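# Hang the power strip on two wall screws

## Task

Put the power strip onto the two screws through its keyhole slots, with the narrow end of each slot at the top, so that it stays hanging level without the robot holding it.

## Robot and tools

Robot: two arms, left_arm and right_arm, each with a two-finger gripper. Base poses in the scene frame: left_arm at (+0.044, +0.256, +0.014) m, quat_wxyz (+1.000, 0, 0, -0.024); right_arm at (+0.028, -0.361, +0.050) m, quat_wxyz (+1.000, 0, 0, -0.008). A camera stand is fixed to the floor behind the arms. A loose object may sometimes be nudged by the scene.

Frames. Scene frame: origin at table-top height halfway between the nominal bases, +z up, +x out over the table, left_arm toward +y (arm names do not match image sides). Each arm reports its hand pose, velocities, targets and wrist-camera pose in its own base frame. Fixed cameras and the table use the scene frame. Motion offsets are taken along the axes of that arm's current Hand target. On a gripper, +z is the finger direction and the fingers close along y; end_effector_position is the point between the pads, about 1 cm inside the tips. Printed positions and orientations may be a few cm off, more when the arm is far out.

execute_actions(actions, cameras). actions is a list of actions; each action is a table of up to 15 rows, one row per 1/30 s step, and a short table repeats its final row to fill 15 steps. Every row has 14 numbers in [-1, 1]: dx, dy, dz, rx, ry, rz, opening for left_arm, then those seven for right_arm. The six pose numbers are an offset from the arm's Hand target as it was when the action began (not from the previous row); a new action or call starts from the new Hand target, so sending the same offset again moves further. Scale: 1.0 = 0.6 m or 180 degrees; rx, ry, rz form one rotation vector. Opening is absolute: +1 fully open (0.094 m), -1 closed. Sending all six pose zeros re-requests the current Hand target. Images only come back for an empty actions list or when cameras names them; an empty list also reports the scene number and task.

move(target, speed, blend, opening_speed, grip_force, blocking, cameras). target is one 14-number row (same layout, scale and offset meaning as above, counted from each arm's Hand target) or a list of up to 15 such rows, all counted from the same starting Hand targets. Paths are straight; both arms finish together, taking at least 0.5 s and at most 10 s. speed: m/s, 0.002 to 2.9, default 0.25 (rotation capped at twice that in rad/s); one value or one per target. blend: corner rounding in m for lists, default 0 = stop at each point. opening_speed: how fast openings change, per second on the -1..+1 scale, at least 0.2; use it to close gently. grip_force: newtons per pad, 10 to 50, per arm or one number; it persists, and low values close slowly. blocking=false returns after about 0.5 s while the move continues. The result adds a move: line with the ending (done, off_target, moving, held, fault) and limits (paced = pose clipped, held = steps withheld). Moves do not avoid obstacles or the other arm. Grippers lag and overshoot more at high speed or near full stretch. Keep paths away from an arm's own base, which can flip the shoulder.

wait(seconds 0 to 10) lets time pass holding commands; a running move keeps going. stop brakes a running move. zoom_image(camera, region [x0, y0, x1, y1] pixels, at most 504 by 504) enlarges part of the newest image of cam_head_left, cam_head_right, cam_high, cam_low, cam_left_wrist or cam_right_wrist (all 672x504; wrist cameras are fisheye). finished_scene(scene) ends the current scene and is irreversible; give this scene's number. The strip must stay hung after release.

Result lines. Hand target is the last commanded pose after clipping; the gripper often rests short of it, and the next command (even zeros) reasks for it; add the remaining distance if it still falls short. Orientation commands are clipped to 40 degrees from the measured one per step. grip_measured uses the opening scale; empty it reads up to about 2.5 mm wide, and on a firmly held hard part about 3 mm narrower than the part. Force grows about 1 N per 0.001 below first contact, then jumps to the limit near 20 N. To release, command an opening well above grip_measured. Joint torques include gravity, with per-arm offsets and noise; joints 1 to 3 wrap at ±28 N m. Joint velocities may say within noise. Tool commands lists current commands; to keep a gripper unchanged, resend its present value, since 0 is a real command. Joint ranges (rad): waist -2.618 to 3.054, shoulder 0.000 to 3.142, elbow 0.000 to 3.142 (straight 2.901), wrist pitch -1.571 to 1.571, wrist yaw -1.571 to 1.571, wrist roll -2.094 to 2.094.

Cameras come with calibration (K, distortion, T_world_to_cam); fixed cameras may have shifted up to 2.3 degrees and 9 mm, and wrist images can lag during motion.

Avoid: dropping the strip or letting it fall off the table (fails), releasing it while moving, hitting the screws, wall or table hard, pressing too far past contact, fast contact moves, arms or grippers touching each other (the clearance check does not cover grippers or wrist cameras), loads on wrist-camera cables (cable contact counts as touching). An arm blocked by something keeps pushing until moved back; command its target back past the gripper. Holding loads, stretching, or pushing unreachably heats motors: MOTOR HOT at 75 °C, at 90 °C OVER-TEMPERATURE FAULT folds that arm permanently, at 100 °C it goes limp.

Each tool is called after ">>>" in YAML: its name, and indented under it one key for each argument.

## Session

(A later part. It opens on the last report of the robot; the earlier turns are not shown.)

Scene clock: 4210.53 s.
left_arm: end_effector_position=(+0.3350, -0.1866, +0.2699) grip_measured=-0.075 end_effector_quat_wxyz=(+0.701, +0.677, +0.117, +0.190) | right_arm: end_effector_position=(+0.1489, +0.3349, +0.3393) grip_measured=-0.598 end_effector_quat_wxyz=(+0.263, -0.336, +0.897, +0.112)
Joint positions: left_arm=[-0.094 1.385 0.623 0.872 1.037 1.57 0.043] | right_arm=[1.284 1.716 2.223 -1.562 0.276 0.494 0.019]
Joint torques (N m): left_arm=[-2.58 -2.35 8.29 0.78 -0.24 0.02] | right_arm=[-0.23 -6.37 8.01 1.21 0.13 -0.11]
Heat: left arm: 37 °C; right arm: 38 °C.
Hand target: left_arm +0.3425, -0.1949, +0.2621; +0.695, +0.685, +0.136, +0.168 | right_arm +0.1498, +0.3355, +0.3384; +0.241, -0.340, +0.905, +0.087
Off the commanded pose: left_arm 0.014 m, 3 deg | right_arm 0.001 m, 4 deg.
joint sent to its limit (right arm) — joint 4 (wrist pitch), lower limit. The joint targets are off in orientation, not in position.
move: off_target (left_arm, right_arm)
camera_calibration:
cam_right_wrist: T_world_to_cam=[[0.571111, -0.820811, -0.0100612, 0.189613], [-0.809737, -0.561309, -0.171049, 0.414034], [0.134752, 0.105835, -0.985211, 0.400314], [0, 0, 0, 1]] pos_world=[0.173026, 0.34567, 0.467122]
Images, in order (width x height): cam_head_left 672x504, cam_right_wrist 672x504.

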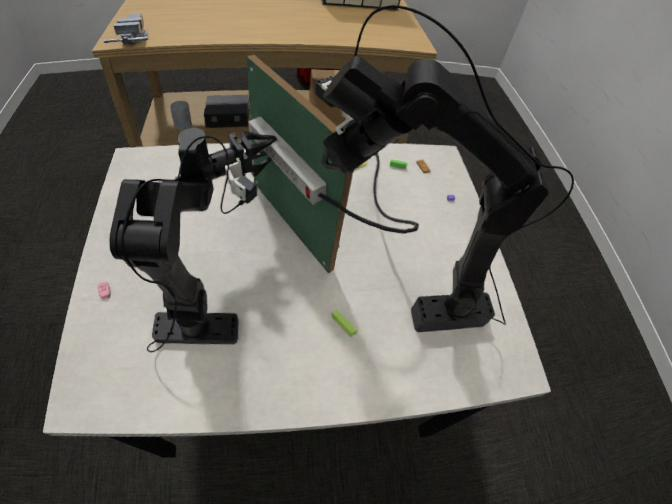

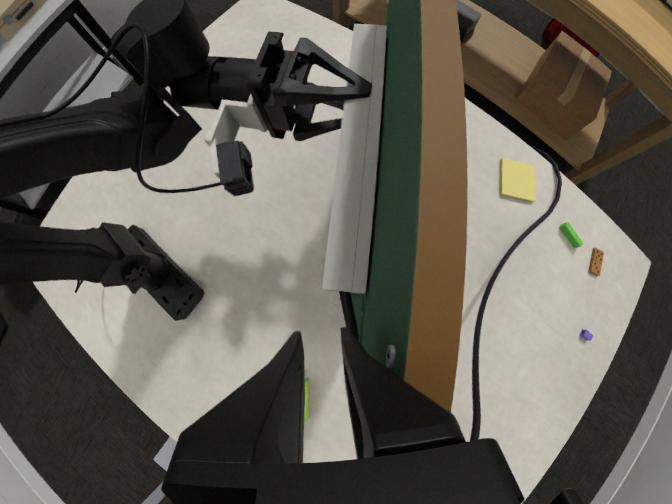

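>>> move:
  target:
    - [0, 0, -0.012, 0, 0.004, 0, -0.3, 0, 0, 0, 0, 0, 0, -0.6]
    - [0, -0.03, -0.013, 0.006, 0.004, -0.004, -0.3, 0, 0, 0, 0, 0, 0, -0.6]
    - [0, -0.045, -0.014, 0.012, 0.004, -0.008, -0.3, 0, 0, 0, 0, 0, 0, -0.6]
  speed: 0.04
  cameras: ["cam_head_left", "cam_right_wrist"]

>>> zoom_image:
  camera: "cam_head_left"
  region: [220, 110, 340, 230]

Scene clock: 4217.87 s.
left_arm: end_effector_position=(+0.3352, -0.1860, +0.2686) grip_measured=-0.075 end_effector_quat_wxyz=(+0.700, +0.678, +0.114, +0.192) | right_arm: end_effector_position=(+0.1489, +0.3349, +0.3393) grip_measured=-0.598 end_effector_quat_wxyz=(+0.263, -0.336, +0.897, +0.112)
Joint positions: left_arm=[-0.091 1.389 0.622 0.874 1.042 1.58 0.043] | right_arm=[1.284 1.716 2.223 -1.562 0.276 0.494 0.019]
Joint torques (N m): left_arm=[-0.57 -1.84 4.15 0.71 -0.17 0.31] | right_arm=[-0.24 -6.37 8.03 1.2 0.13 -0.09]
Heat: left arm: 37 °C; right arm: 38 °C.
Hand target: left_arm +0.3403, -0.1874, +0.2349; +0.684, +0.695, +0.152, +0.161 | right_arm +0.1498, +0.3355, +0.3384; +0.241, -0.340, +0.905, +0.087
Off the commanded pose: left_arm 0.034 m, 6 deg | right_arm 0.001 m, 4 deg.
joint sent to its limit (right arm) — joint 4 (wrist pitch), lower limit. The joint targets are off in orientation, not in position.
move: off_target (left_arm, right_arm)
camera_calibration:
cam_right_wrist: T_world_to_cam=[[0.571111, -0.820811, -0.0100612, 0.189613], [-0.809737, -0.561309, -0.171049, 0.414034], [0.134752, 0.105835, -0.985211, 0.400314], [0, 0, 0, 1]] pos_world=[0.173026, 0.34567, 0.467122]
Images, in order (width x height): cam_head_left 672x504, cam_right_wrist 672x504.

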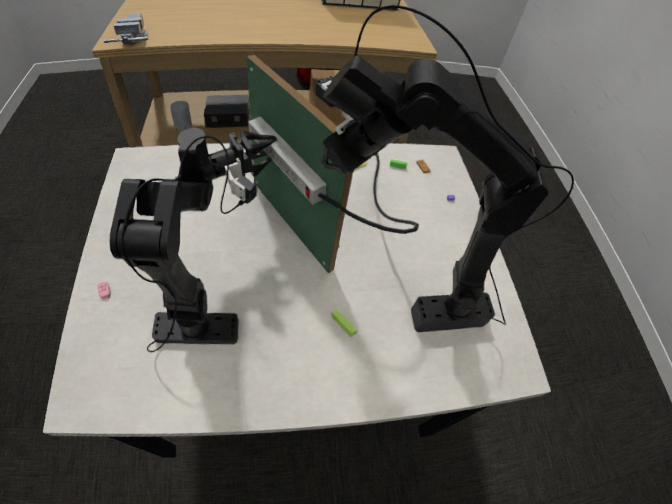

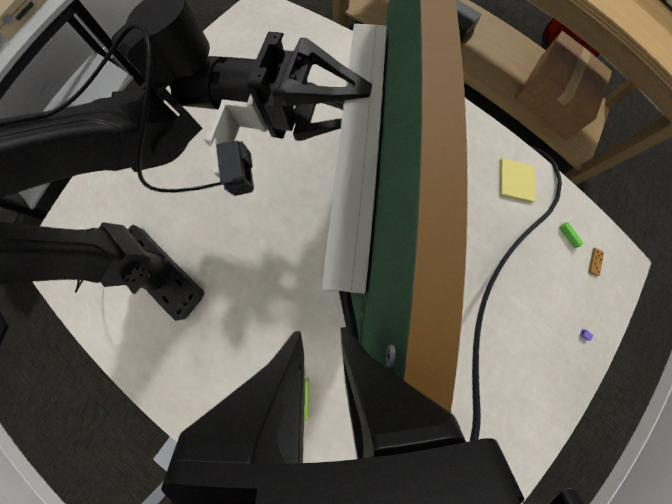

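Scaled by 4.200 from the camera's 672x504 image, which has a finer 960x720 frame.

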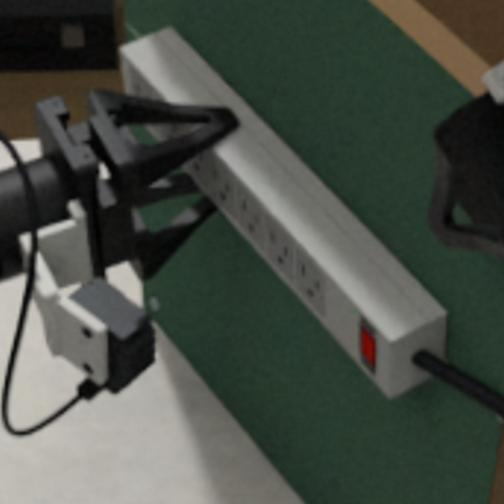

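>>> move:
  target:
    - [0, 0.03, -0.006, -0.012, 0, 0.0, -0.3, 0, 0, 0, 0, 0, 0, -0.6]
    - [0, 0.03, -0.045, -0.02, 0, 0.004, -0.3, 0, 0, 0, 0, 0, 0, -0.6]
  speed: 0.06

Scene clock: 4236.77 s.
left_arm: end_effector_position=(+0.3294, -0.1635, +0.2515) grip_measured=-0.076 end_effector_quat_wxyz=(+0.701, +0.676, +0.138, +0.180) | right_arm: end_effector_position=(+0.1489, +0.3349, +0.3393) grip_measured=-0.598 end_effector_quat_wxyz=(+0.263, -0.336, +0.897, +0.112)
Joint positions: left_arm=[-0.01 1.389 0.549 0.944 1.105 1.528 0.043] | right_arm=[1.284 1.716 2.223 -1.562 0.276 0.494 0.019]
Joint torques (N m): left_arm=[0.18 -4.75 6.06 1.4 0.07 -0.21] | right_arm=[-0.32 -6.28 8.06 1.2 0.14 -0.13]
Heat: left arm: 36 °C; right arm: 38 °C.
Hand target: left_arm +0.3285, -0.1634, +0.2533; +0.704, +0.674, +0.143, +0.170 | right_arm +0.1498, +0.3355, +0.3384; +0.241, -0.340, +0.905, +0.087
Off the commanded pose: left_arm 0.002 m, 1 deg | right_arm 0.001 m, 4 deg.
joint sent to its limit (right arm) — joint 4 (wrist pitch), lower limit. The joint targets are off in orientation, not in position.
move: off_target (right_arm)

>>> move:
  target:
    - [0, 0.01, 0, 0, 0, 0, -0.3, 0.1, 0.02, 0.06, 0, 0, 0, -0.6]
    - [0, 0.02, 0, 0, 0, 0, -0.3, 0.1, 0.02, 0.14, 0, 0, 0, -0.6]
  speed: 0.1
  cameras: ["cam_head_left", "cam_right_wrist"]

>>> zoom_image:
  camera: "cam_head_left"
  region: [220, 110, 340, 230]

>>> zoom_image:
  camera: "cam_right_wrist"
  region: [280, 0, 448, 230]

Scene clock: 4244.73 s.
left_arm: end_effector_position=(+0.3292, -0.1636, +0.2447) grip_measured=-0.076 end_effector_quat_wxyz=(+0.697, +0.681, +0.155, +0.163) | right_arm: end_effector_position=(+0.1308, +0.3334, +0.2330) grip_measured=-0.598 end_effector_quat_wxyz=(+0.230, -0.339, +0.909, +0.076)
Joint positions: left_arm=[-0.01 1.383 0.549 0.887 1.106 1.53 0.043] | right_arm=[1.341 1.569 1.628 -1.232 0.294 0.566 0.019]
Joint torques (N m): left_arm=[0.29 -7.58 8.09 1.36 0.1 -0.29] | right_arm=[-0.55 -8.2 6.69 1.46 0.17 -0.15]
Heat: left arm: 37 °C; right arm: 37 °C.
Hand target: left_arm +0.3279, -0.1630, +0.2653; +0.704, +0.674, +0.142, +0.171 | right_arm +0.1344, +0.3370, +0.2356; +0.241, -0.340, +0.905, +0.086
Off the commanded pose: left_arm 0.021 m, 2 deg | right_arm 0.006 m, 2 deg.
move: off_target (left_arm)
camera_calibration:
cam_right_wrist: T_world_to_cam=[[0.560628, -0.826916, 0.0436537, 0.188522], [-0.822324, -0.562164, -0.0880591, 0.363004], [0.097358, 0.0134709, -0.995158, 0.336188], [0, 0, 0, 1]] pos_world=[0.160086, 0.355431, 0.358296]
Images, in order (width x height): cam_head_left 672x504, cam_right_wrist 672x504.

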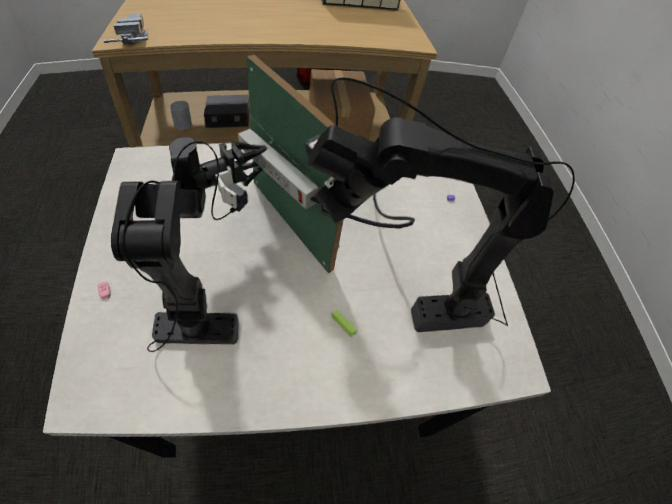

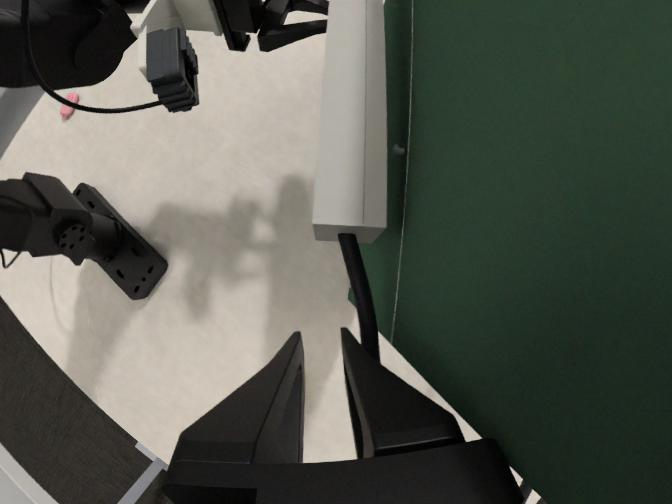

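Scaled by 4.200 from the camera's 672x504 image, which has a finer 960x720 frame.

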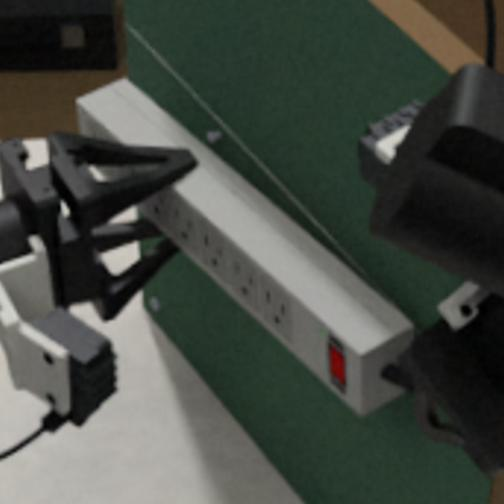

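Scaled by 2.191 from the camera's 672x504 image, which has a finer 960x720 frame.

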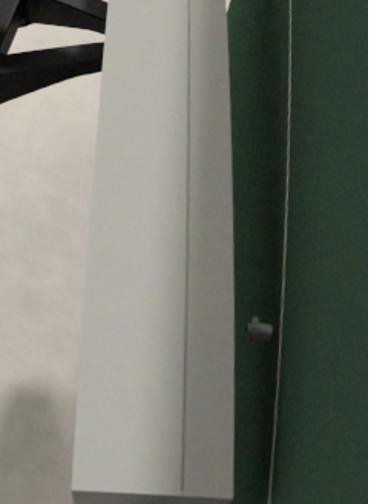

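>>> move:
  target:
    - [0.0, 0.005, 0, 0, -0.016, 0.025, -0.3, 0, 0, -0.05, 0, 0, 0, -0.6]
  speed: 0.06
  cameras: ["cam_head_left", "cam_right_wrist"]

>>> zoom_image:
  camera: "cam_head_left"
  region: [220, 110, 340, 230]

>>> zoom_image:
  camera: "cam_right_wrist"
  region: [280, 0, 448, 230]

Scene clock: 4252.23 s.
left_arm: end_effector_position=(+0.3247, -0.1635, +0.2524) grip_measured=-0.076 end_effector_quat_wxyz=(+0.695, +0.688, +0.107, +0.179) | right_arm: end_effector_position=(+0.1236, +0.3316, +0.2505) grip_measured=-0.598 end_effector_quat_wxyz=(+0.231, -0.346, +0.906, +0.082)
Joint positions: left_arm=[0.004 1.383 0.573 0.886 1.167 1.6 0.043] | right_arm=[1.36 1.569 1.699 -1.296 0.294 0.569 0.019]
Joint torques (N m): left_arm=[0.43 -5.12 9.03 1.31 0.11 -0.3] | right_arm=[0.4 -8.72 9.52 0.97 0.29 0.11]
Heat: left arm: 38 °C; right arm: 37 °C.
Hand target: left_arm +0.3278, -0.1629, +0.2683; +0.700, +0.684, +0.098, +0.181 | right_arm +0.1230, +0.3274, +0.2617; +0.241, -0.340, +0.905, +0.087
Off the commanded pose: left_arm 0.016 m, 1 deg | right_arm 0.012 m, 1 deg.
move: off_target (left_arm, right_arm)
camera_calibration:
cam_right_wrist: T_world_to_cam=[[0.573829, -0.818135, 0.0370786, 0.187535], [-0.813143, -0.574552, -0.0932075, 0.36184], [0.09756, 0.0233349, -0.994956, 0.351108], [0, 0, 0, 1]] pos_world=[0.15236, 0.353132, 0.37611]
Images, in order (width x height): cam_head_left 672x504, cam_right_wrist 672x504.

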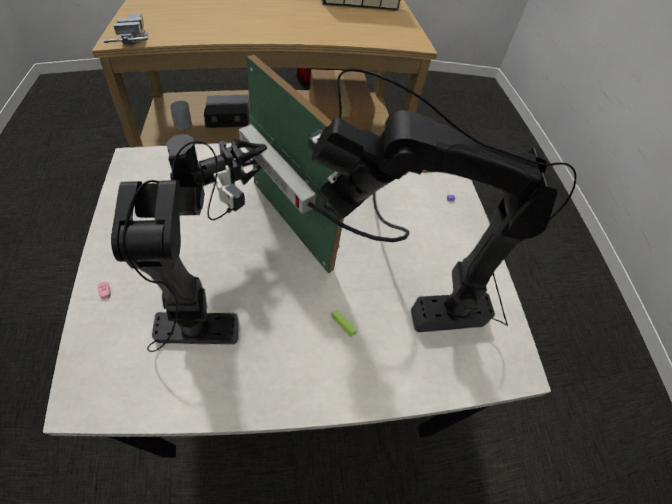

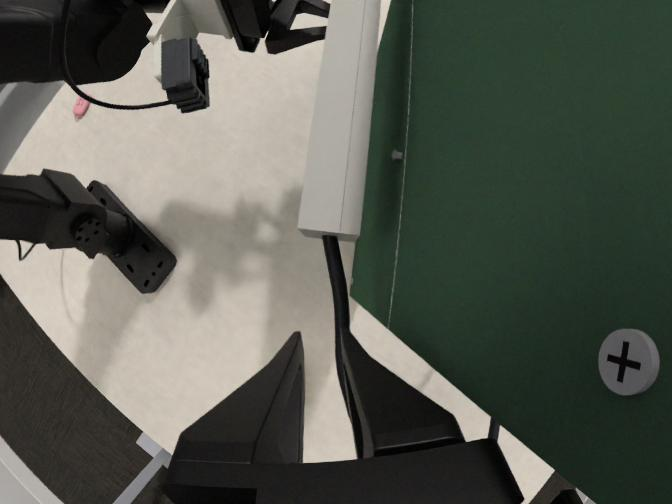

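Scaled by 4.200 from the camera's 672x504 image, which has a finer 960x720 frame.

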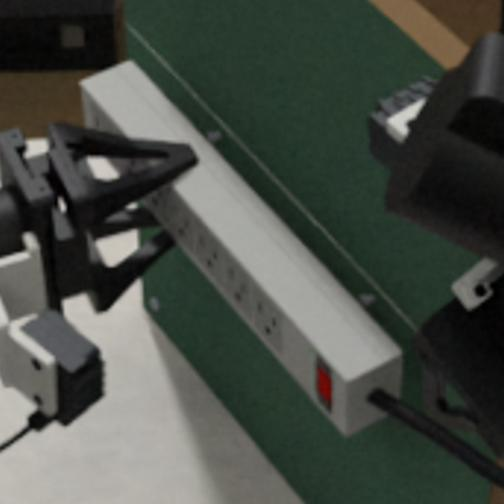

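Scaled by 2.191 from the camera's 672x504 image, which has a finer 960x720 frame.

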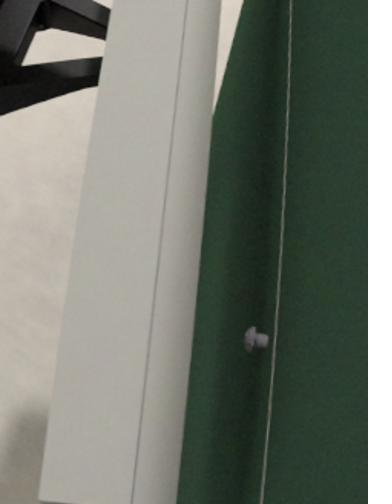

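>>> move:
  target:
    - [0.004, 0, 0.03, 0, 0, 0, -0.3, 0, 0, -0.03, 0, 0, 0, -0.6]
  speed: 0.04
  cameras: ["cam_head_left", "cam_right_wrist"]

>>> zoom_image:
  camera: "cam_head_left"
  region: [220, 110, 340, 230]

>>> zoom_image:
  camera: "cam_right_wrist"
  region: [280, 0, 448, 230]

Scene clock: 4263.37 s.
left_arm: end_effector_position=(+0.3322, -0.1757, +0.2548) grip_measured=-0.076 end_effector_quat_wxyz=(+0.694, +0.689, +0.104, +0.181) | right_arm: end_effector_position=(+0.1160, +0.3262, +0.2676) grip_measured=-0.598 end_effector_quat_wxyz=(+0.231, -0.346, +0.906, +0.084)
Joint positions: left_arm=[-0.042 1.411 0.608 0.872 1.124 1.614 0.043] | right_arm=[1.38 1.569 1.772 -1.371 0.299 0.589 0.019]
Joint torques (N m): left_arm=[-0.72 -4.82 9.18 1.33 0.02 -0.27] | right_arm=[0.4 -8.14 9.29 0.97 0.32 0.11]
Heat: left arm: 38 °C; right arm: 37 °C.
Hand target: left_arm +0.3369, -0.1785, +0.2693; +0.700, +0.684, +0.098, +0.181 | right_arm +0.1163, +0.3216, +0.2774; +0.241, -0.340, +0.905, +0.086
Off the commanded pose: left_arm 0.016 m, 1 deg | right_arm 0.011 m, 1 deg.
move: off_target (left_arm, right_arm)
camera_calibration:
cam_right_wrist: T_world_to_cam=[[0.575107, -0.817453, 0.0319833, 0.187795], [-0.812549, -0.575321, -0.0936433, 0.35454], [0.0949497, 0.0278669, -0.995092, 0.36783], [0, 0, 0, 1]] pos_world=[0.145154, 0.347238, 0.393219]
Images, in order (width x height): cam_head_left 672x504, cam_right_wrist 672x504.

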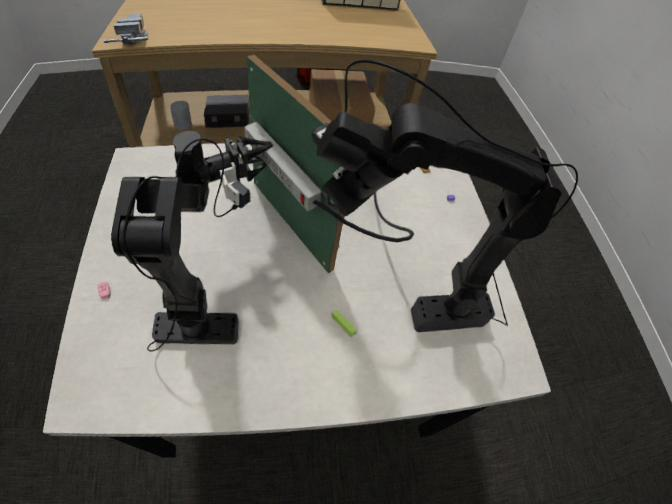

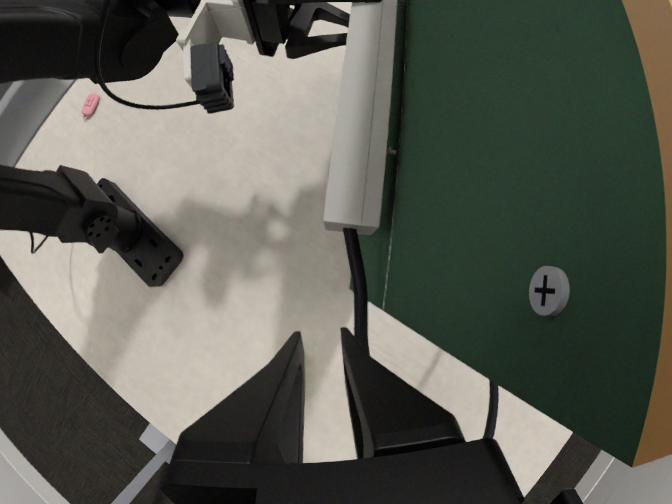

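Scaled by 4.200 from the camera's 672x504 image, which has a finer 960x720 frame.

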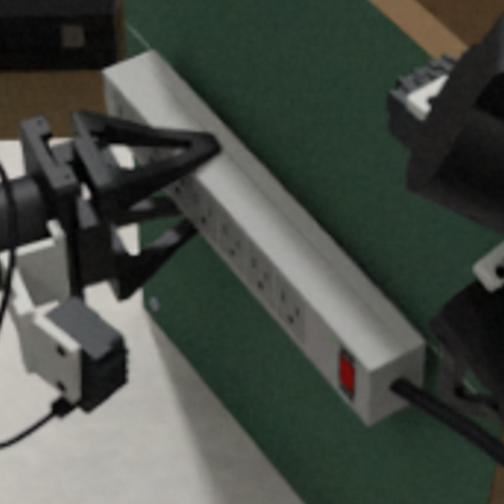

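Scaled by 2.191 from the camera's 672x504 image, which has a finer 960x720 frame.

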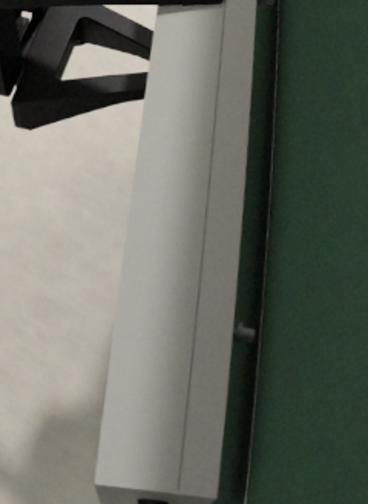

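>>> move:
  target:
    - [0.005, -0.006, 0.02, 0, 0.0, 0, -0.3, 0, 0, 0, 0, 0, 0, -0.6]
  speed: 0.03
  cameras: ["cam_head_left", "cam_right_wrist"]

>>> zoom_image:
  camera: "cam_head_left"
  region: [220, 110, 340, 230]

>>> zoom_image:
  camera: "cam_right_wrist"
  region: [280, 0, 448, 230]

Scene clock: 4273.77 s.
left_arm: end_effector_position=(+0.3353, -0.1801, +0.2525) grip_measured=-0.076 end_effector_quat_wxyz=(+0.694, +0.690, +0.104, +0.177) | right_arm: end_effector_position=(+0.1160, +0.3261, +0.2676) grip_measured=-0.598 end_effector_quat_wxyz=(+0.231, -0.346, +0.906, +0.084)
Joint positions: left_arm=[-0.056 1.432 0.62 0.872 1.116 1.617 0.043] | right_arm=[1.38 1.569 1.772 -1.372 0.299 0.589 0.019]
Joint torques (N m): left_arm=[-2.67 -3.49 9.88 1.44 -0.26 -0.24] | right_arm=[0.42 -8.12 9.24 0.97 0.33 0.11]
Heat: left arm: 38 °C; right arm: 37 °C.
Hand target: left_arm +0.3447, -0.1884, +0.2666; +0.700, +0.684, +0.098, +0.181 | right_arm +0.1163, +0.3216, +0.2774; +0.241, -0.340, +0.905, +0.087
Off the commanded pose: left_arm 0.019 m, 1 deg | right_arm 0.011 m, 1 deg.
move: off_target (left_arm, right_arm)
camera_calibration:
cam_right_wrist: T_world_to_cam=[[0.574813, -0.817655, 0.0320916, 0.187787], [-0.81278, -0.575048, -0.0933177, 0.354284], [0.094756, 0.0275568, -0.995119, 0.36788], [0, 0, 0, 1]] pos_world=[0.145154, 0.347138, 0.393119]
Images, in order (width x height): cam_head_left 672x504, cam_right_wrist 672x504.

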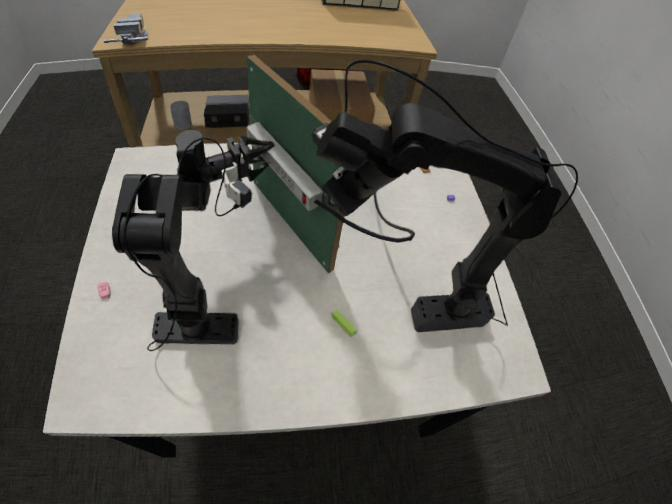

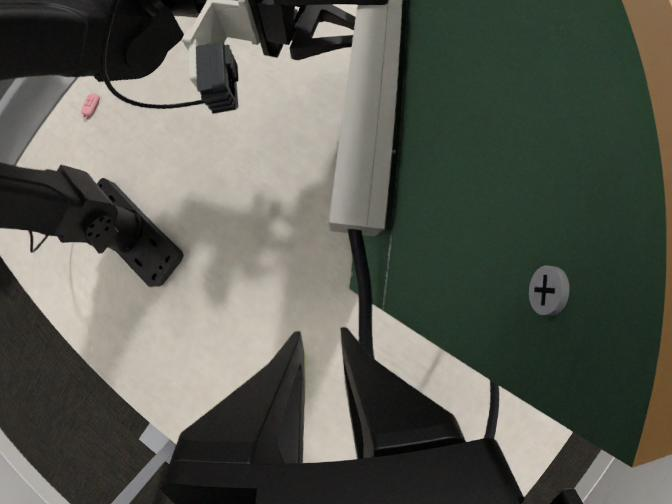

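Scaled by 4.200 from the camera's 672x504 image, which has a finer 960x720 frame.

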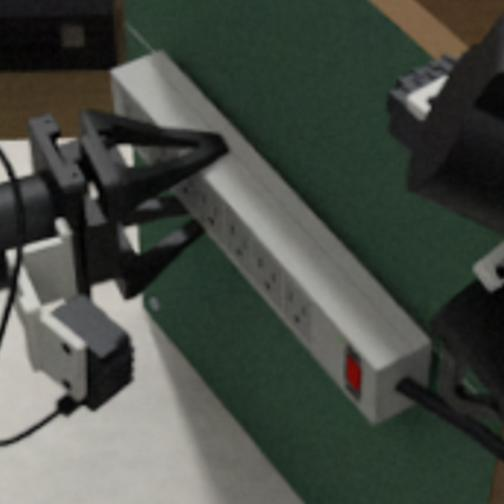

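Scaled by 2.191 from the camera's 672x504 image, which has a finer 960x720 frame.

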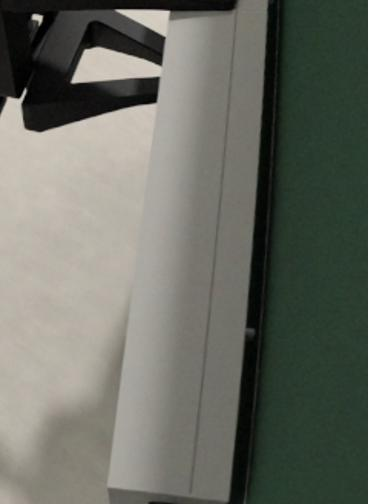

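>>> move:
  target:
    - [0, 0.0, -0.024, 0, 0.0, 0, -0.3, 0, 0, 0, 0, 0, 0, -0.6]
    - [0.003, 0.002, -0.024, 0, -0.003, -0.005, -0.3, 0, 0, 0, 0, 0, 0, -0.6]
    - [0.002, 0.002, 0.002, 0, -0.003, -0.005, -0.3, 0, 0, 0, 0, 0, 0, -0.6]
  speed: 0.04

Scene clock: 4282.00 s.
left_arm: end_effector_position=(+0.3390, -0.1779, +0.2525) grip_measured=-0.076 end_effector_quat_wxyz=(+0.694, +0.690, +0.106, +0.175) | right_arm: end_effector_position=(+0.1160, +0.3261, +0.2676) grip_measured=-0.598 end_effector_quat_wxyz=(+0.231, -0.346, +0.906, +0.084)
Joint positions: left_arm=[-0.048 1.444 0.632 0.871 1.123 1.613 0.043] | right_arm=[1.38 1.569 1.772 -1.372 0.299 0.589 0.019]
Joint torques (N m): left_arm=[-3.43 -4.1 9.95 1.37 -0.22 -0.36] | right_arm=[0.39 -8.14 9.31 0.96 0.33 0.11]
Heat: left arm: 38 °C; right arm: 37 °C.
Hand target: left_arm +0.3461, -0.1891, +0.2680; +0.702, +0.684, +0.100, +0.172 | right_arm +0.1163, +0.3216, +0.2774; +0.241, -0.340, +0.905, +0.087
Off the commanded pose: left_arm 0.020 m, 1 deg | right_arm 0.011 m, 1 deg.
move: off_target (left_arm, right_arm)

>>> move:
  target:
    - [-0.003, 0.0, -0.014, 0, 0.0, 0, -0.3, 0, 0, 0, 0, 0, 0, -0.6]
    - [-0.008, 0.0, -0.014, 0, 0, 0, -0.3, 0, 0, 0, 0, 0, 0, -0.6]
    - [-0.008, 0.0, 0.0, 0, 0, 0, -0.3, 0, 0, 0, 0, 0, 0, -0.6]
  speed: 0.03

>>> move:
  target:
    - [0, 0.01, 0.0, 0, 0.0, 0, -0.3, 0, 0, 0, 0, 0, 0, -0.6]
  speed: 0.03
  cameras: ["cam_head_left", "cam_right_wrist"]

>>> zoom_image:
  camera: "cam_head_left"
  region: [220, 110, 340, 230]

>>> zoom_image:
  camera: "cam_right_wrist"
  region: [280, 0, 448, 230]

Scene clock: 4289.90 s.
left_arm: end_effector_position=(+0.3390, -0.1780, +0.2525) grip_measured=-0.076 end_effector_quat_wxyz=(+0.694, +0.690, +0.106, +0.176) | right_arm: end_effector_position=(+0.1160, +0.3261, +0.2676) grip_measured=-0.598 end_effector_quat_wxyz=(+0.231, -0.346, +0.906, +0.084)
Joint positions: left_arm=[-0.048 1.444 0.632 0.871 1.122 1.613 0.043] | right_arm=[1.38 1.569 1.772 -1.372 0.299 0.589 0.019]
Joint torques (N m): left_arm=[-4.16 -5.41 8.88 1.36 -0.28 -0.34] | right_arm=[0.42 -8.17 9.21 0.99 0.33 0.11]
Heat: left arm: 38 °C; right arm: 37 °C.
Hand target: left_arm +0.3417, -0.1909, +0.2675; +0.702, +0.684, +0.100, +0.172 | right_arm +0.1163, +0.3216, +0.2774; +0.241, -0.340, +0.905, +0.087
Off the commanded pose: left_arm 0.020 m, 1 deg | right_arm 0.011 m, 1 deg.
move: off_target (left_arm, right_arm)

Scene clock: 4290.60 s.
left_arm: end_effector_position=(+0.3390, -0.1780, +0.2523) grip_measured=-0.076 end_effector_quat_wxyz=(+0.694, +0.690, +0.107, +0.175) | right_arm: end_effector_position=(+0.1160, +0.3261, +0.2676) grip_measured=-0.598 end_effector_quat_wxyz=(+0.231, -0.346, +0.906, +0.084)
Joint positions: left_arm=[-0.048 1.444 0.632 0.87 1.122 1.613 0.043] | right_arm=[1.38 1.569 1.772 -1.372 0.299 0.589 0.019]
Joint torques (N m): left_arm=[-4.04 -6.91 9.63 1.16 -0.28 -0.39] | right_arm=[0.42 -8.18 9.21 0.99 0.32 0.1]
Heat: left arm: 39 °C; right arm: 37 °C.
Hand target: left_arm +0.3411, -0.1908, +0.2735; +0.702, +0.684, +0.100, +0.172 | right_arm +0.1163, +0.3216, +0.2774; +0.241, -0.340, +0.905, +0.087
Off the commanded pose: left_arm 0.025 m, 1 deg | right_arm 0.011 m, 1 deg.
move: off_target (left_arm, right_arm)
camera_calibration:
cam_right_wrist: T_world_to_cam=[[0.574813, -0.817655, 0.0320916, 0.187787], [-0.81278, -0.575048, -0.0933177, 0.354284], [0.094756, 0.0275568, -0.995119, 0.36788], [0, 0, 0, 1]] pos_world=[0.145154, 0.347138, 0.393119]
Images, in order (width x height): cam_head_left 672x504, cam_right_wrist 672x504.

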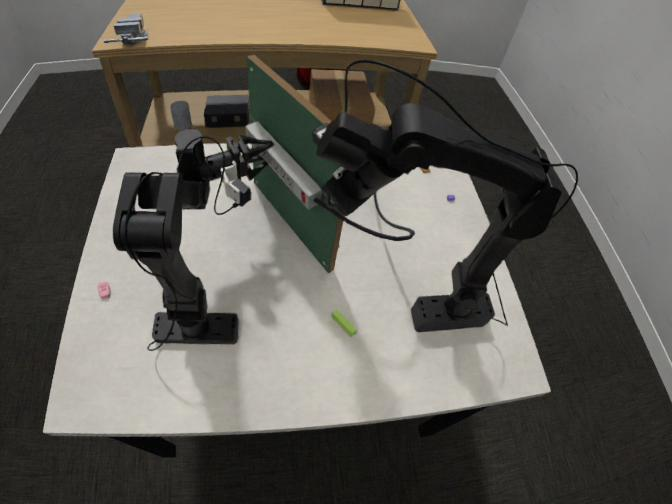

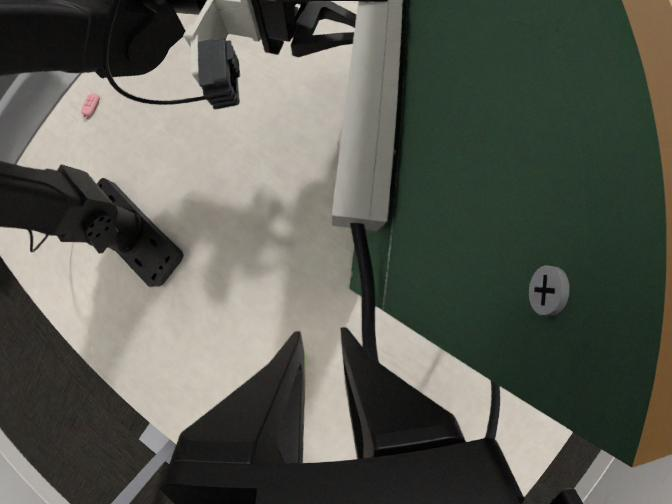

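Scaled by 4.200 from the camera's 672x504 image, which has a finer 960x720 frame.

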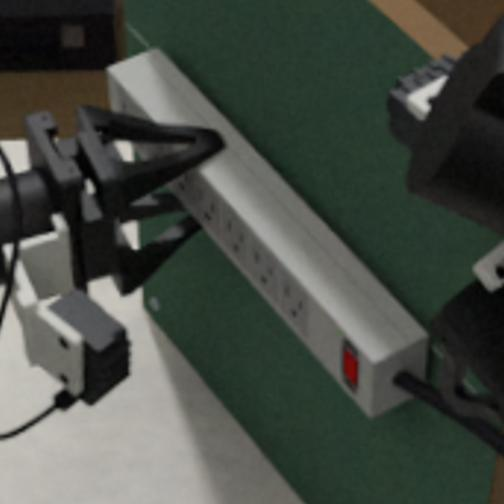

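Scaled by 2.191 from the camera's 672x504 image, which has a finer 960x720 frame.

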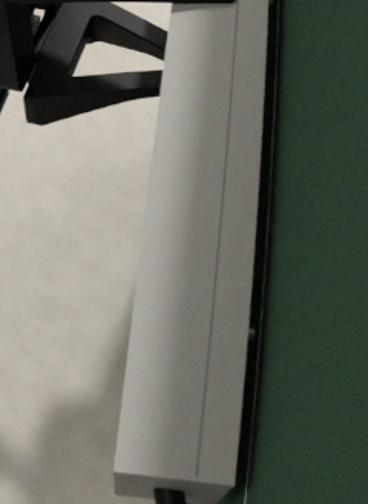

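>>> move:
  target:
    - [-0.002, -0.006, -0.036, 0, 0.0, 0, -0.3, 0, 0, 0, 0, 0, 0, -0.6]
    - [-0.004, -0.006, -0.01, 0, 0, 0, -0.3, 0, 0, 0, 0, 0, 0, -0.6]
    - [-0.004, -0.006, 0.0, 0, 0, 0, -0.3, 0, 0, 0, 0, 0, 0, -0.6]
  speed: 0.04

Scene clock: 4296.67 s.
left_arm: end_effector_position=(+0.3374, -0.1786, +0.2543) grip_measured=-0.076 end_effector_quat_wxyz=(+0.695, +0.690, +0.106, +0.174) | right_arm: end_effector_position=(+0.1160, +0.3261, +0.2676) grip_measured=-0.598 end_effector_quat_wxyz=(+0.231, -0.346, +0.906, +0.084)
Joint positions: left_arm=[-0.05 1.436 0.632 0.865 1.123 1.609 0.043] | right_arm=[1.38 1.569 1.772 -1.372 0.299 0.589 0.019]
Joint torques (N m): left_arm=[-4.21 -5.87 8.68 1.32 -0.34 -0.32] | right_arm=[0.38 -8.16 9.36 0.97 0.32 0.1]
Heat: left arm: 39 °C; right arm: 37 °C.
Hand target: left_arm +0.3393, -0.1917, +0.2698; +0.702, +0.684, +0.100, +0.172 | right_arm +0.1163, +0.3216, +0.2774; +0.241, -0.340, +0.905, +0.087
Off the commanded pose: left_arm 0.020 m, 1 deg | right_arm 0.011 m, 1 deg.
move: off_target (left_arm, right_arm)

>>> move:
  target:
    - [-0.002, -0.006, -0.036, 0, 0.0, 0, -0.3, 0, 0, 0, 0, 0, 0, -0.6]
    - [-0.004, -0.008, -0.01, 0, 0, 0, -0.3, 0, 0, 0, 0, 0, 0, -0.6]
    - [-0.004, -0.008, 0.0, 0, 0, 0, -0.3, 0, 0, 0, 0, 0, 0, -0.6]
  speed: 0.04
  cameras: ["cam_head_left", "cam_right_wrist"]

>>> zoom_image:
  camera: "cam_head_left"
  region: [220, 110, 340, 230]

>>> zoom_image:
  camera: "cam_right_wrist"
  region: [280, 0, 448, 230]

Scene clock: 4304.27 s.
left_arm: end_effector_position=(+0.3377, -0.1786, +0.2543) grip_measured=-0.076 end_effector_quat_wxyz=(+0.695, +0.690, +0.106, +0.174) | right_arm: end_effector_position=(+0.1160, +0.3261, +0.2676) grip_measured=-0.598 end_effector_quat_wxyz=(+0.231, -0.346, +0.906, +0.084)
Joint positions: left_arm=[-0.05 1.436 0.632 0.865 1.121 1.61 0.043] | right_arm=[1.38 1.569 1.772 -1.372 0.299 0.589 0.019]
Joint torques (N m): left_arm=[-4.67 -5.41 7.43 1.49 -0.36 -0.28] | right_arm=[0.42 -8.16 9.32 0.98 0.31 0.11]
Heat: left arm: 39 °C; right arm: 37 °C.
Hand target: left_arm +0.3375, -0.1927, +0.2648; +0.702, +0.684, +0.100, +0.172 | right_arm +0.1163, +0.3216, +0.2774; +0.241, -0.340, +0.905, +0.087
Off the commanded pose: left_arm 0.018 m, 1 deg | right_arm 0.011 m, 1 deg.
move: off_target (left_arm, right_arm)
camera_calibration:
cam_right_wrist: T_world_to_cam=[[0.574813, -0.817655, 0.0320916, 0.187787], [-0.81278, -0.575048, -0.0933177, 0.354284], [0.094756, 0.0275568, -0.995119, 0.36788], [0, 0, 0, 1]] pos_world=[0.145154, 0.347138, 0.393119]
Images, in order (width x height): cam_head_left 672x504, cam_right_wrist 672x504.

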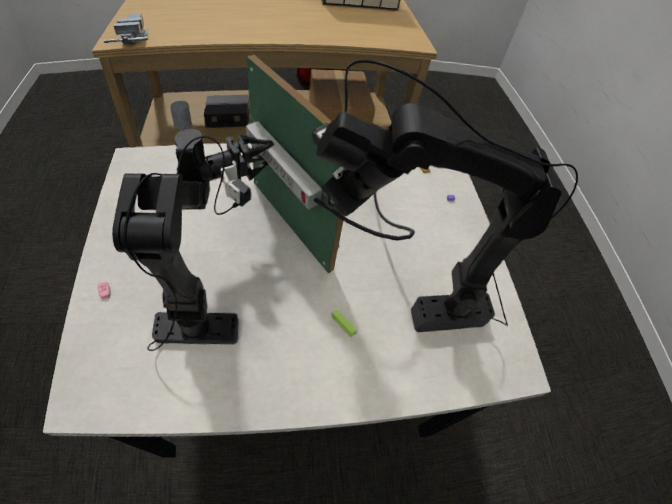

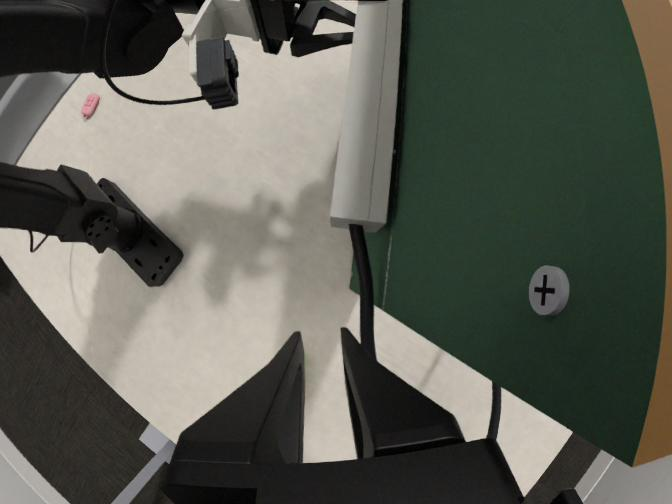

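Scaled by 4.200 from the camera's 672x504 image, which has a finer 960x720 frame.

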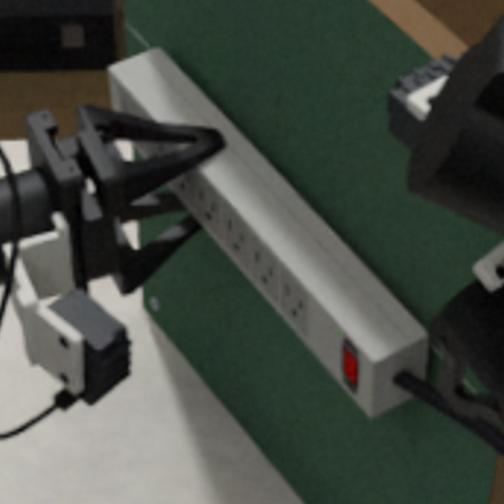

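Scaled by 2.191 from the camera's 672x504 image, which has a finer 960x720 frame.

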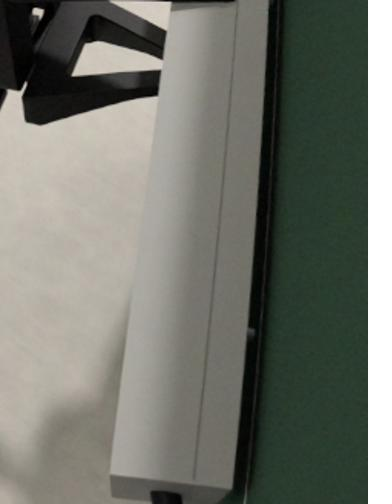

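>>> move:
  target:
    - [-0.008, -0.004, -0.055, 0, 0.0, 0, -0.3, 0, 0, 0, 0, 0, 0, -0.6]
    - [-0.008, -0.006, -0.025, 0, 0, 0, -0.3, 0, 0, 0, 0, 0, 0, -0.6]
  speed: 0.05

Scene clock: 4316.67 s.
left_arm: end_effector_position=(+0.3272, -0.1783, +0.2475) grip_measured=-0.076 end_effector_quat_wxyz=(+0.695, +0.691, +0.110, +0.169) | right_arm: end_effector_position=(+0.1160, +0.3261, +0.2676) grip_measured=-0.598 end_effector_quat_wxyz=(+0.231, -0.346, +0.906, +0.084)
Joint positions: left_arm=[-0.05 1.408 0.583 0.875 1.124 1.606 0.043] | right_arm=[1.38 1.569 1.772 -1.372 0.299 0.589 0.019]
Joint torques (N m): left_arm=[-0.68 -5.2 7.45 1.64 0 -0.32] | right_arm=[0.39 -8.17 9.32 0.97 0.35 0.11]
Heat: left arm: 38 °C; right arm: 37 °C.
Hand target: left_arm +0.3278, -0.1807, +0.2600; +0.702, +0.684, +0.100, +0.172 | right_arm +0.1163, +0.3216, +0.2774; +0.241, -0.340, +0.905, +0.087
Off the commanded pose: left_arm 0.013 m, 2 deg | right_arm 0.011 m, 1 deg.
move: off_target (left_arm, right_arm)

>>> move:
  target:
    - [0.0165, 0.008, 0.0173, 0, 0.0, 0, -0.3, 0, 0, 0, 0, 0, 0, -0.6]
  speed: 0.04

Scene clock: 4322.20 s.
left_arm: end_effector_position=(+0.3326, -0.1818, +0.2480) grip_measured=-0.076 end_effector_quat_wxyz=(+0.695, +0.691, +0.110, +0.168) | right_arm: end_effector_position=(+0.1160, +0.3261, +0.2676) grip_measured=-0.598 end_effector_quat_wxyz=(+0.231, -0.346, +0.906, +0.084)
Joint positions: left_arm=[-0.062 1.431 0.606 0.874 1.115 1.606 0.043] | right_arm=[1.38 1.569 1.772 -1.372 0.299 0.589 0.019]
Joint torques (N m): left_arm=[-1.25 -4.46 10.09 1.42 -0.08 -0.29] | right_arm=[0.36 -8.1 9.29 0.97 0.33 0.11]
Heat: left arm: 38 °C; right arm: 37 °C.
Hand target: left_arm +0.3403, -0.1865, +0.2662; +0.702, +0.684, +0.100, +0.172 | right_arm +0.1163, +0.3216, +0.2774; +0.241, -0.340, +0.905, +0.087
Off the commanded pose: left_arm 0.020 m, 2 deg | right_arm 0.011 m, 1 deg.
move: off_target (left_arm, right_arm)

>>> move:
  target:
    - [0.008, 0.006, 0.0, 0, 0.0, 0, -0.3, 0, 0, 0, 0, 0, 0, -0.6]
  speed: 0.03
  cameras: ["cam_head_left", "cam_right_wrist"]

>>> zoom_image:
  camera: "cam_head_left"
  region: [220, 110, 340, 230]

>>> zoom_image:
  camera: "cam_right_wrist"
  region: [280, 0, 448, 230]

Scene clock: 4327.90 s.
left_arm: end_effector_position=(+0.3327, -0.1814, +0.2485) grip_measured=-0.076 end_effector_quat_wxyz=(+0.695, +0.693, +0.108, +0.159) | right_arm: end_effector_position=(+0.1160, +0.3261, +0.2676) grip_measured=-0.598 end_effector_quat_wxyz=(+0.231, -0.346, +0.906, +0.084)
Joint positions: left_arm=[-0.056 1.435 0.619 0.855 1.134 1.606 0.043] | right_arm=[1.38 1.569 1.772 -1.372 0.299 0.589 0.019]
Joint torques (N m): left_arm=[-1.02 -4.42 10.78 1.47 -0.21 -0.32] | right_arm=[0.36 -8.18 9.26 0.97 0.32 0.11]
Heat: left arm: 39 °C; right arm: 37 °C.
Hand target: left_arm +0.3443, -0.1847, +0.2703; +0.702, +0.684, +0.100, +0.172 | right_arm +0.1163, +0.3216, +0.2774; +0.241, -0.340, +0.905, +0.087
Off the commanded pose: left_arm 0.025 m, 2 deg | right_arm 0.011 m, 1 deg.
move: off_target (left_arm, right_arm)
camera_calibration:
cam_right_wrist: T_world_to_cam=[[0.574813, -0.817655, 0.0320916, 0.187787], [-0.81278, -0.575048, -0.0933177, 0.354284], [0.094756, 0.0275568, -0.995119, 0.36788], [0, 0, 0, 1]] pos_world=[0.145154, 0.347138, 0.393119]
Images, in order (width x height): cam_head_left 672x504, cam_right_wrist 672x504.

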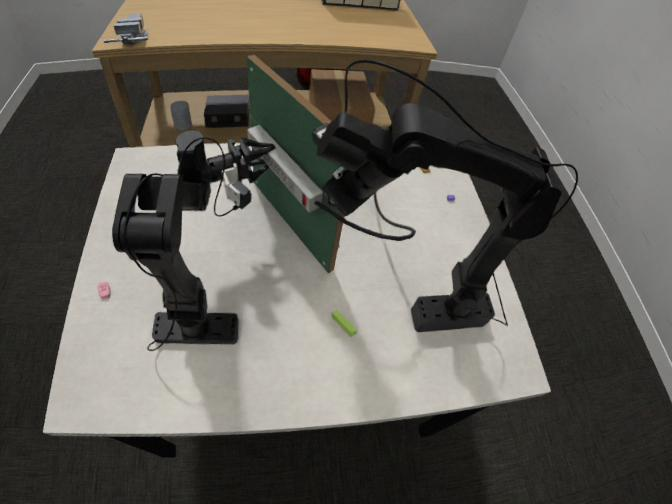

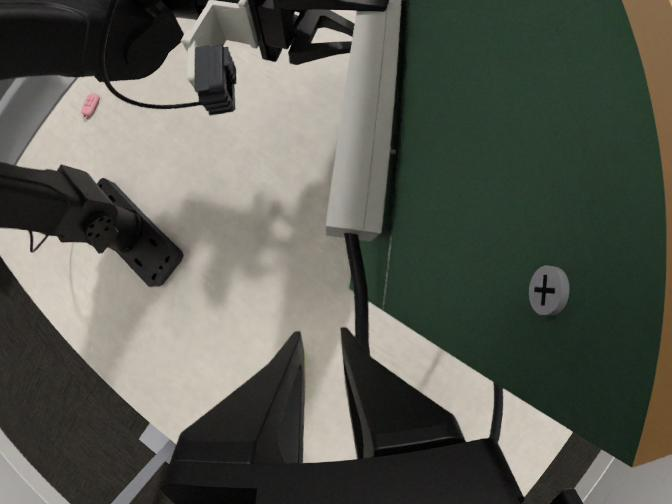

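Scaled by 4.200 from the camera's 672x504 image, which has a finer 960x720 frame.

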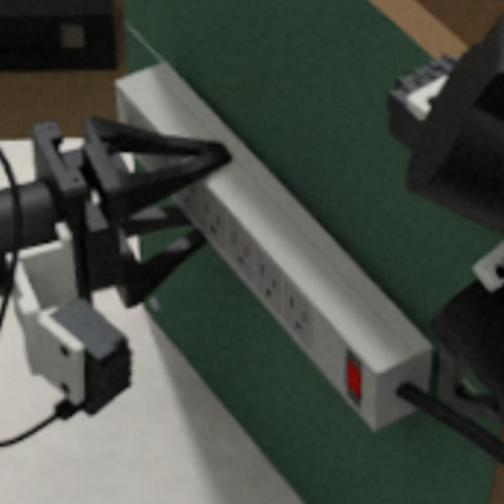

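Scaled by 2.191 from the camera's 672x504 image, which has a finer 960x720 frame.

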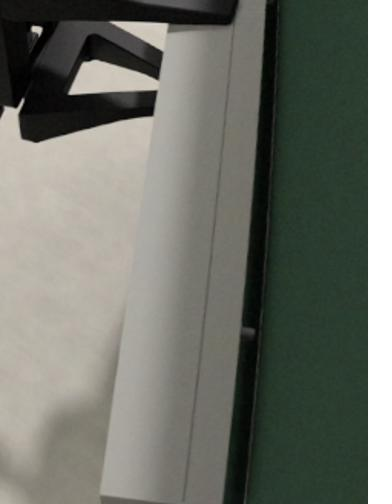

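>>> move:
  target:
    - [0.012, 0.004, -0.006, 0, 0.0, 0.005, -0.3, 0, 0, 0, 0, 0, 0, -0.6]
    - [0.012, 0.006, 0.002, 0, 0.0, 0.005, -0.3, 0, 0, 0, 0, 0, 0, -0.6]
  speed: 0.03

Scene clock: 4335.00 s.
left_arm: end_effector_position=(+0.3393, -0.1774, +0.2520) grip_measured=-0.076 end_effector_quat_wxyz=(+0.695, +0.694, +0.106, +0.159) | right_arm: end_effector_position=(+0.1160, +0.3261, +0.2676) grip_measured=-0.598 end_effector_quat_wxyz=(+0.231, -0.346, +0.906, +0.084)
Joint positions: left_arm=[-0.039 1.454 0.653 0.84 1.155 1.608 0.043] | right_arm=[1.38 1.569 1.772 -1.372 0.299 0.589 0.019]
Joint torques (N m): left_arm=[-1.88 -4.82 10.74 1.5 -0.3 -0.23] | right_arm=[0.4 -8.14 9.28 0.98 0.32 0.11]
Heat: left arm: 39 °C; right arm: 37 °C.
Hand target: left_arm +0.3511, -0.1830, +0.2745; +0.701, +0.684, +0.095, +0.178 | right_arm +0.1163, +0.3216, +0.2774; +0.241, -0.340, +0.905, +0.087
Off the commanded pose: left_arm 0.026 m, 3 deg | right_arm 0.011 m, 1 deg.
move: off_target (left_arm, right_arm)

>>> move:
  target:
    - [-0.014, 0.0, -0.002, 0, 0.0, 0.0, -0.3, 0, 0, 0, 0, 0, 0, -0.6]
  speed: 0.03
  cameras: ["cam_head_left", "cam_right_wrist"]

>>> zoom_image:
  camera: "cam_head_left"
  region: [220, 110, 340, 230]

>>> zoom_image:
  camera: "cam_right_wrist"
  region: [280, 0, 448, 230]

Scene clock: 4341.90 s.
left_arm: end_effector_position=(+0.3393, -0.1776, +0.2520) grip_measured=-0.076 end_effector_quat_wxyz=(+0.695, +0.694, +0.106, +0.159) | right_arm: end_effector_position=(+0.1160, +0.3261, +0.2676) grip_measured=-0.598 end_effector_quat_wxyz=(+0.231, -0.346, +0.906, +0.084)
Joint positions: left_arm=[-0.04 1.454 0.653 0.84 1.154 1.61 0.043] | right_arm=[1.38 1.569 1.772 -1.372 0.299 0.589 0.019]
Joint torques (N m): left_arm=[-2.77 -7.38 8.53 1.47 -0.37 -0.19] | right_arm=[0.39 -8.14 9.29 0.98 0.32 0.11]
Heat: left arm: 38 °C; right arm: 37 °C.
Hand target: left_arm +0.3429, -0.1851, +0.2735; +0.701, +0.684, +0.095, +0.178 | right_arm +0.1163, +0.3216, +0.2774; +0.241, -0.340, +0.905, +0.087
Off the commanded pose: left_arm 0.023 m, 3 deg | right_arm 0.011 m, 1 deg.
move: off_target (left_arm, right_arm)
camera_calibration:
cam_right_wrist: T_world_to_cam=[[0.574813, -0.817655, 0.0320916, 0.187787], [-0.81278, -0.575048, -0.0933177, 0.354284], [0.094756, 0.0275568, -0.995119, 0.36788], [0, 0, 0, 1]] pos_world=[0.145154, 0.347138, 0.393119]
Images, in order (width x height): cam_head_left 672x504, cam_right_wrist 672x504.

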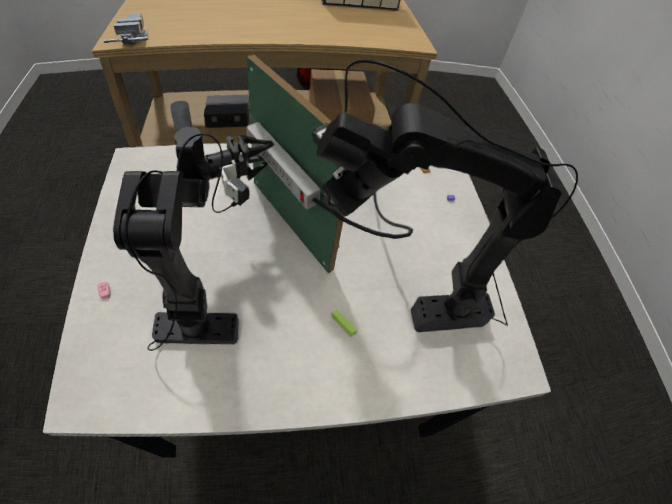

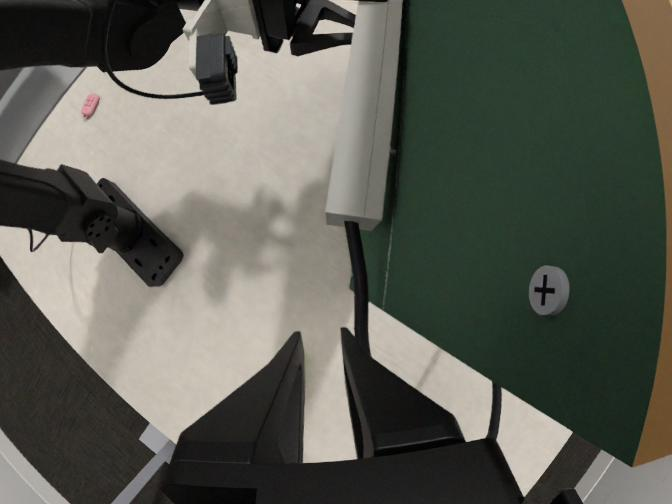

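Scaled by 4.200 from the camera's 672x504 image, which has a finer 960x720 frame.

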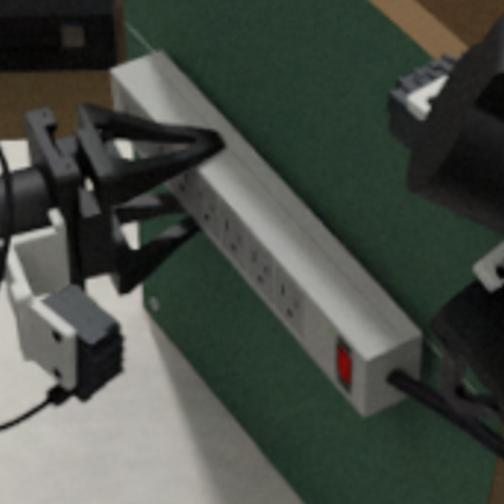

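Scaled by 2.191 from the camera's 672x504 image, which has a finer 960x720 frame.

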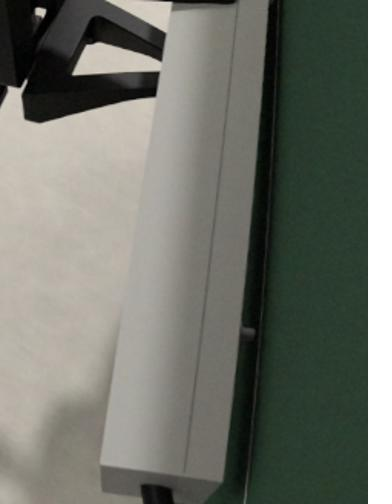

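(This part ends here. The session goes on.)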